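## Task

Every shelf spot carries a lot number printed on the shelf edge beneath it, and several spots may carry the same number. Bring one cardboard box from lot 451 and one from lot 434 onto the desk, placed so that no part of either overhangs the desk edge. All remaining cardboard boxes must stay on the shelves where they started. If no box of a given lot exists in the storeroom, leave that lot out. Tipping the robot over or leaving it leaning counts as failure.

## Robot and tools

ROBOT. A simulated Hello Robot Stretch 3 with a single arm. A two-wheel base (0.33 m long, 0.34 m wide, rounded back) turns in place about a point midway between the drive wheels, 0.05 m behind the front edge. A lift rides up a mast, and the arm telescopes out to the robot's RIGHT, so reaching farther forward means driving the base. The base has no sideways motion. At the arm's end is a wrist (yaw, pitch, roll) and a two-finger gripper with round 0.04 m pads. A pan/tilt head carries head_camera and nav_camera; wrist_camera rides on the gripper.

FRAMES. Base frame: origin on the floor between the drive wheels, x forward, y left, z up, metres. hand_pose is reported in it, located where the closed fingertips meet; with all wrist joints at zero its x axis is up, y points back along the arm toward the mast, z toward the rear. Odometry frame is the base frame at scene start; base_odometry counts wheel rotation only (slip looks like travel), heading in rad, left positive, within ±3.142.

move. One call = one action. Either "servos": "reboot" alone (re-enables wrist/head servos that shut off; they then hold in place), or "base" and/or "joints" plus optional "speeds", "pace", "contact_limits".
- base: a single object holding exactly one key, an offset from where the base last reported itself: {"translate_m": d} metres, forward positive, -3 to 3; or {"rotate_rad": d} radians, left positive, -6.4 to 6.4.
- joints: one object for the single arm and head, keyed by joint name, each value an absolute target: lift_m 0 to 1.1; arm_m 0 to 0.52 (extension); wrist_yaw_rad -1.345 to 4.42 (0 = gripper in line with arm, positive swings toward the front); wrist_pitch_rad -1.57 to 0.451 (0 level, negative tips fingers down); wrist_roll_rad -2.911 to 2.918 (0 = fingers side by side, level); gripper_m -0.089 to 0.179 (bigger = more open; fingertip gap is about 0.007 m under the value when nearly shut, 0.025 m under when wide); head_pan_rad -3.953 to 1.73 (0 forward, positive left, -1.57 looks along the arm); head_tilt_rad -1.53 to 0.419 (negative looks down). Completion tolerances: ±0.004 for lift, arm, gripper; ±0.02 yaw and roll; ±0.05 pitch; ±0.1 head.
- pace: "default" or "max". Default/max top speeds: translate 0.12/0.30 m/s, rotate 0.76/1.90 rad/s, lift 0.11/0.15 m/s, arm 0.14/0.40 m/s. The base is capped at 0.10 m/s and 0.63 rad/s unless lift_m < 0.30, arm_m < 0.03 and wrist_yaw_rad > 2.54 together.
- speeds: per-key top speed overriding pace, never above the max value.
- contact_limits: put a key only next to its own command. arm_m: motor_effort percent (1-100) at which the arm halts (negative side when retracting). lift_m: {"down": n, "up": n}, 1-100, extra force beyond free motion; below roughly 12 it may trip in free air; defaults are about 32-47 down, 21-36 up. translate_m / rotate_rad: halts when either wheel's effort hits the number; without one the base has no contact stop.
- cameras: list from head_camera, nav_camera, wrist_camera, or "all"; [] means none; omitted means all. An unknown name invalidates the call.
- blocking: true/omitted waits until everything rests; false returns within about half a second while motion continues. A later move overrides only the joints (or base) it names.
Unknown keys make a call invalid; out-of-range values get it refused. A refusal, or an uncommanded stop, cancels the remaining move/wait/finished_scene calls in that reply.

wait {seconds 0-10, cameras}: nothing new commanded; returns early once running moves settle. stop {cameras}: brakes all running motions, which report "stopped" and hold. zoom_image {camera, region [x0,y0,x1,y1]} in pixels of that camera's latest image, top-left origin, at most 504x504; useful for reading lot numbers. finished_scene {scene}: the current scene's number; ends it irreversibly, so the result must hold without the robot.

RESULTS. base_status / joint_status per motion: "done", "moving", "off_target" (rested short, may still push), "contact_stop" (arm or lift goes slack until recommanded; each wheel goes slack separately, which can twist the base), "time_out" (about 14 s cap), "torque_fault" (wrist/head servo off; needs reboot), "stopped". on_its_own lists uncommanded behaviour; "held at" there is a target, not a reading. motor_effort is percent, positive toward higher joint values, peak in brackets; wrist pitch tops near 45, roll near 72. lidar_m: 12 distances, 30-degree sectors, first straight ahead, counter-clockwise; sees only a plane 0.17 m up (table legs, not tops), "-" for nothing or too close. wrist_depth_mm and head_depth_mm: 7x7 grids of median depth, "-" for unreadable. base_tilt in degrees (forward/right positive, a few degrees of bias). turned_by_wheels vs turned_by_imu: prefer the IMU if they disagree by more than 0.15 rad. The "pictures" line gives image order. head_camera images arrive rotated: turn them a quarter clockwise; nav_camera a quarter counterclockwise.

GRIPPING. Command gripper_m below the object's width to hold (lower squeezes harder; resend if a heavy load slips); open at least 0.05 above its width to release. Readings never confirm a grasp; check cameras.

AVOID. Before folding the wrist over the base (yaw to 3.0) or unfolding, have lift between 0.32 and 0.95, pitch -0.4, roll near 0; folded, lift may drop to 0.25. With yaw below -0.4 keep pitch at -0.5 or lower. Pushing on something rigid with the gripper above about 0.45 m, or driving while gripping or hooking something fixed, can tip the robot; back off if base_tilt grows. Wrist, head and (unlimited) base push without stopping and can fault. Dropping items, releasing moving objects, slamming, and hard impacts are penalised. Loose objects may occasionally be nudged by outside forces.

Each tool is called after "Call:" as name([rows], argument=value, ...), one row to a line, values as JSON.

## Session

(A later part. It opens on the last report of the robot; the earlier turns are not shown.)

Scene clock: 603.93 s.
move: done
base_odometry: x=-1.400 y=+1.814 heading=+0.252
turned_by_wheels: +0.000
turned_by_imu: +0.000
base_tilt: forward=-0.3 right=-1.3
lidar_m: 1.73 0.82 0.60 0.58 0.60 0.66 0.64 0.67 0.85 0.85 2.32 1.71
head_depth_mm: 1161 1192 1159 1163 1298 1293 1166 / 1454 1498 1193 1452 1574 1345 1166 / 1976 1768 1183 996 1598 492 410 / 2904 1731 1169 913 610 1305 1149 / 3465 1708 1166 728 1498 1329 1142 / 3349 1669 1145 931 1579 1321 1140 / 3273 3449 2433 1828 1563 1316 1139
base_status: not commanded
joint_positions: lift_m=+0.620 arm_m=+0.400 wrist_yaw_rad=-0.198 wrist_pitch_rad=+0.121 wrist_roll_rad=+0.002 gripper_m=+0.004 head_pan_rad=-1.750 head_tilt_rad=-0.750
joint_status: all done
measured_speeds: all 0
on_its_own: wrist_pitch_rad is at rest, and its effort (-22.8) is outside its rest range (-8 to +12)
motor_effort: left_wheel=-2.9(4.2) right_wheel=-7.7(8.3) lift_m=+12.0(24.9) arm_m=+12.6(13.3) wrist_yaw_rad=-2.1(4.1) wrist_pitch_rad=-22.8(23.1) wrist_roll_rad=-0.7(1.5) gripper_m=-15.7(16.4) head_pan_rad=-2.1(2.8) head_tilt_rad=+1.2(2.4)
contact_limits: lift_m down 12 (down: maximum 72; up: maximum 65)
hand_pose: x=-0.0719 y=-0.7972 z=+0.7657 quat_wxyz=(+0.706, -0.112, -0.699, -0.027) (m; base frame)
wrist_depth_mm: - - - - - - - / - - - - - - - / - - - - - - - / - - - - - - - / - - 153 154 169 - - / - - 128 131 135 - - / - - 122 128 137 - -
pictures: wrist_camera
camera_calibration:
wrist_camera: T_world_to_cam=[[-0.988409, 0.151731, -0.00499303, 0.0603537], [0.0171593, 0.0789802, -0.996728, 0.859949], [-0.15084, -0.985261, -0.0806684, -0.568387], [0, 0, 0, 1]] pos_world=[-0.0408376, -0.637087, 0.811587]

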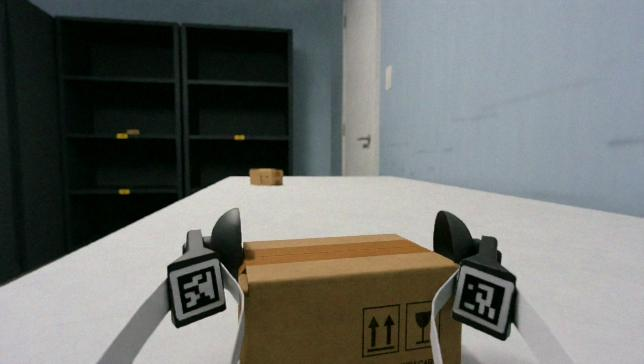

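Wrist pitch yielded; raise to unload to touching height.

Call:
move(joints={"lift_m":0.65}, speeds={"lift_m":0.05}, cameras=[])

Scene clock: 608.33 s.
move: done
base_odometry: x=-1.400 y=+1.814 heading=+0.252
turned_by_wheels: +0.000
turned_by_imu: +0.000
base_tilt: forward=-0.3 right=-1.4
lidar_m: 1.72 0.82 0.60 0.58 0.60 0.66 0.64 0.66 0.86 0.84 2.33 1.70
head_depth_mm: 1161 1188 1161 1168 1299 1295 1162 / 1456 1494 1196 1445 1559 1348 1139 / 1968 1755 1187 995 1593 440 390 / 2893 1731 1172 893 586 1307 1146 / 3431 1701 1159 664 1502 1332 1138 / 3326 1660 1142 931 1578 1321 1143 / 3295 3458 2430 1808 1558 1314 1137
base_status: not commanded
joint_positions: lift_m=+0.650 arm_m=+0.400 wrist_yaw_rad=-0.198 wrist_pitch_rad=+0.012 wrist_roll_rad=-0.007 gripper_m=+0.004 head_pan_rad=-1.750 head_tilt_rad=-0.750
joint_status: all done
measured_speeds: all 0
motor_effort: left_wheel=-2.5(3.3) right_wheel=-7.0(8.0) lift_m=+29.3(29.8) arm_m=+11.0(12.3) wrist_yaw_rad=-1.7(3.7) wrist_pitch_rad=-2.5(22.7) wrist_roll_rad=+2.3(2.6) gripper_m=-16.2(16.2) head_pan_rad=-1.7(2.1) head_tilt_rad=+0.5(1.2)
hand_pose: x=-0.0718 y=-0.7965 z=+0.7676 quat_wxyz=(+0.707, -0.073, -0.700, -0.066) (m; base frame)
wrist_depth_mm: - - - - - - - / - - - - - - - / - - - - - - - / - - - - - - - / - - 153 161 163 - - / - - 129 128 136 - - / - - 124 130 141 - -
pictures: none
No camera images: "cameras" was empty.

Call:
move(joints={"lift_m":0.655}, cameras=[])

Call:
move(joints={"gripper_m":0.179}, cameras=[])

Call:
move(joints={"arm_m":0.15}, cameras=["wrist_camera","head_camera"])

Scene clock: 615.23 s.
move: done
base_odometry: x=-1.400 y=+1.814 heading=+0.252
turned_by_wheels: +0.000
turned_by_imu: +0.000
base_tilt: forward=-0.3 right=-1.2
lidar_m: 1.73 0.82 0.60 0.58 0.60 0.66 0.64 0.67 0.86 0.85 2.33 1.71
head_depth_mm: 1161 1188 1149 1166 1300 1289 1167 / 1452 1489 1201 1452 1571 1346 1132 / 1953 1764 1188 1001 1609 434 387 / 2881 1733 1170 877 585 1305 1154 / 3414 1695 1165 658 1504 1325 1149 / 3366 1660 1143 937 1575 1321 1135 / 3341 3373 2428 1815 1570 1315 1133
base_status: not commanded
joint_positions: lift_m=+0.655 arm_m=+0.400 wrist_yaw_rad=-0.198 wrist_pitch_rad=-0.002 wrist_roll_rad=-0.007 gripper_m=+0.004 head_pan_rad=-1.750 head_tilt_rad=-0.750
joint_status: all done
measured_speeds: all 0
motor_effort: left_wheel=-3.2(3.3) right_wheel=-6.5(7.5) lift_m=+30.2(31.9) arm_m=+10.8(11.4) wrist_yaw_rad=-2.9(3.6) wrist_pitch_rad=-0.1(2.6) wrist_roll_rad=+2.3(2.4) gripper_m=-16.3(16.3) head_pan_rad=-1.0(1.7) head_tilt_rad=+0.2(0.9)
hand_pose: x=-0.0718 y=-0.7962 z=+0.7691 quat_wxyz=(+0.706, -0.069, -0.701, -0.071) (m; base frame)
wrist_depth_mm: - - - - - - - / - - - - - - - / - - - - - - - / - - - - - - - / - - 153 163 164 - - / - - 129 128 136 - - / - - 123 130 141 - -
pictures: none
No camera images: "cameras" was empty.

Scene clock: 617.53 s.
move: done
base_odometry: x=-1.400 y=+1.814 heading=+0.252
turned_by_wheels: +0.000
turned_by_imu: +0.000
base_tilt: forward=-0.4 right=-1.2
lidar_m: 1.73 0.82 0.60 0.58 0.60 0.66 0.64 0.67 0.85 0.85 2.32 1.70
head_depth_mm: 1155 1192 1151 1165 1294 1296 1162 / 1459 1478 1194 1453 1572 1346 1138 / 1956 1766 1182 998 1611 434 387 / 2889 1733 1171 859 587 1302 1148 / 3383 1709 1157 659 1511 1325 1145 / 3348 1666 1141 928 1575 1323 1138 / 3328 3382 2421 1801 1576 1308 1133
base_status: not commanded
joint_positions: lift_m=+0.655 arm_m=+0.400 wrist_yaw_rad=-0.200 wrist_pitch_rad=-0.015 wrist_roll_rad=-0.006 gripper_m=+0.179 head_pan_rad=-1.750 head_tilt_rad=-0.750
joint_status: all done
measured_speeds: all 0
motor_effort: left_wheel=-3.2(3.4) right_wheel=-6.4(7.5) lift_m=+27.3(30.9) arm_m=+10.6(11.2) wrist_yaw_rad=-1.1(3.4) wrist_pitch_rad=+2.2(2.4) wrist_roll_rad=+1.8(2.4) gripper_m=+0.4(84.0) head_pan_rad=-0.9(1.8) head_tilt_rad=+0.3(1.1)
hand_pose: x=-0.0724 y=-0.7957 z=+0.7659 quat_wxyz=(+0.705, -0.065, -0.702, -0.076) (m; base frame)
wrist_depth_mm: - - - - - - - / - - - - - - - / - - - - - - - / - - - - - - - / - 142 157 158 158 - - / - 126 126 130 137 - - / - - 127 134 142 - 105
pictures: none
No camera images: "cameras" was empty.

Scene clock: 620.60 s.
move: done
base_odometry: x=-1.400 y=+1.814 heading=+0.252
turned_by_wheels: +0.000
turned_by_imu: +0.000
base_tilt: forward=-0.2 right=-1.1
lidar_m: 1.73 0.82 0.60 0.58 0.60 0.66 0.64 0.66 0.86 0.85 2.33 1.70
head_depth_mm: 1159 1186 1155 1166 1302 1291 1166 / 1461 1494 1196 1458 1565 1354 1140 / 1957 1762 1187 994 1601 439 389 / 2939 1743 1177 984 1244 462 1126 / 3409 1714 1158 907 1418 488 1144 / 3381 1664 1148 932 1539 1328 1135 / 3357 3413 2423 1823 1559 1315 1132
base_status: not commanded
joint_positions: lift_m=+0.655 arm_m=+0.150 wrist_yaw_rad=-0.200 wrist_pitch_rad=-0.015 wrist_roll_rad=-0.005 gripper_m=+0.179 head_pan_rad=-1.750 head_tilt_rad=-0.750
joint_status: all done
measured_speeds: all 0
motor_effort: left_wheel=-2.9(3.4) right_wheel=-6.2(7.2) lift_m=+23.3(27.2) arm_m=-12.1(14.4) wrist_yaw_rad=-0.5(1.8) wrist_pitch_rad=+2.4(2.5) wrist_roll_rad=+1.8(2.0) gripper_m=+0.2(1.2) head_pan_rad=+0.0(1.6) head_tilt_rad=-0.5(1.5)
hand_pose: x=-0.0724 y=-0.5457 z=+0.7657 quat_wxyz=(+0.705, -0.065, -0.702, -0.077) (m; base frame)
wrist_depth_mm: - - - - - - - / - - - - - - - / - - - - - - - / - - 369 381 - - - / - 145 - - - - - / 118 - - - - - - / - - - - - - 105
pictures: head_camera (sideways), wrist_camera
camera_calibration:
head_camera: T_world_to_cam=[[0.0688681, 0.639472, -0.765724, 1.0111], [0.979428, -0.189274, -0.0699782, 0.0847266], [-0.189681, -0.745152, -0.639351, 0.788735], [0, 0, 0, 1]] pos_world=[-0.0030081, -0.042804, 1.28443]
wrist_camera: T_world_to_cam=[[-0.98782, 0.155557, -0.00382512, 0.0229289], [0.0372453, 0.212505, -0.97645, 0.89887], [-0.151081, -0.964699, -0.21571, -0.205983], [0, 0, 0, 1]] pos_world=[-0.0419492, -0.393293, 0.833357]

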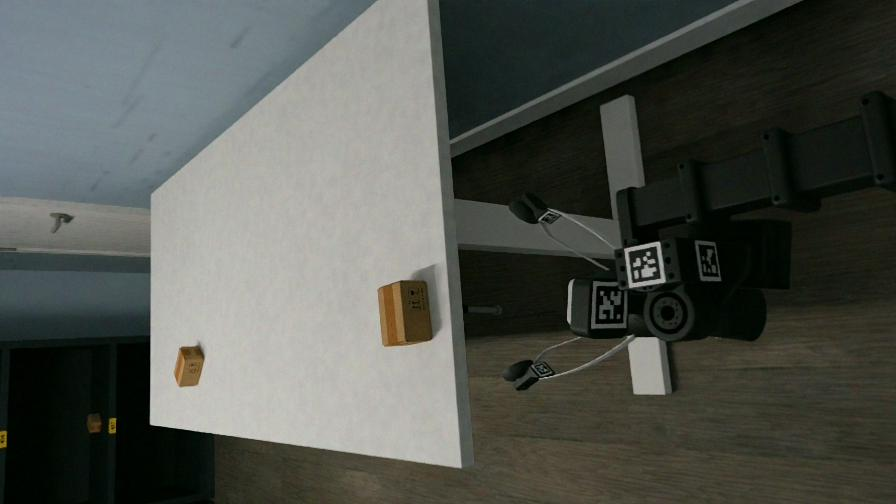

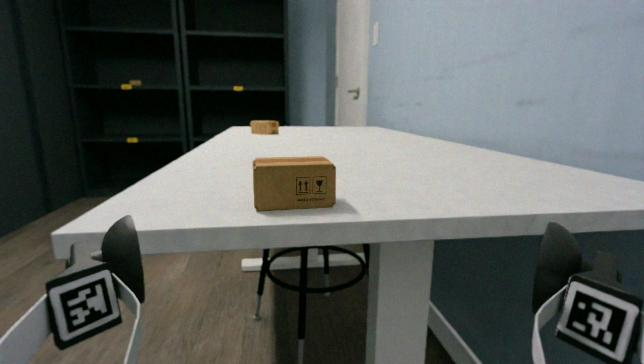

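Both boxes on the desk, clear of the edges.

Call:
finished_scene(scene=2)

The scene is finished: the task was done.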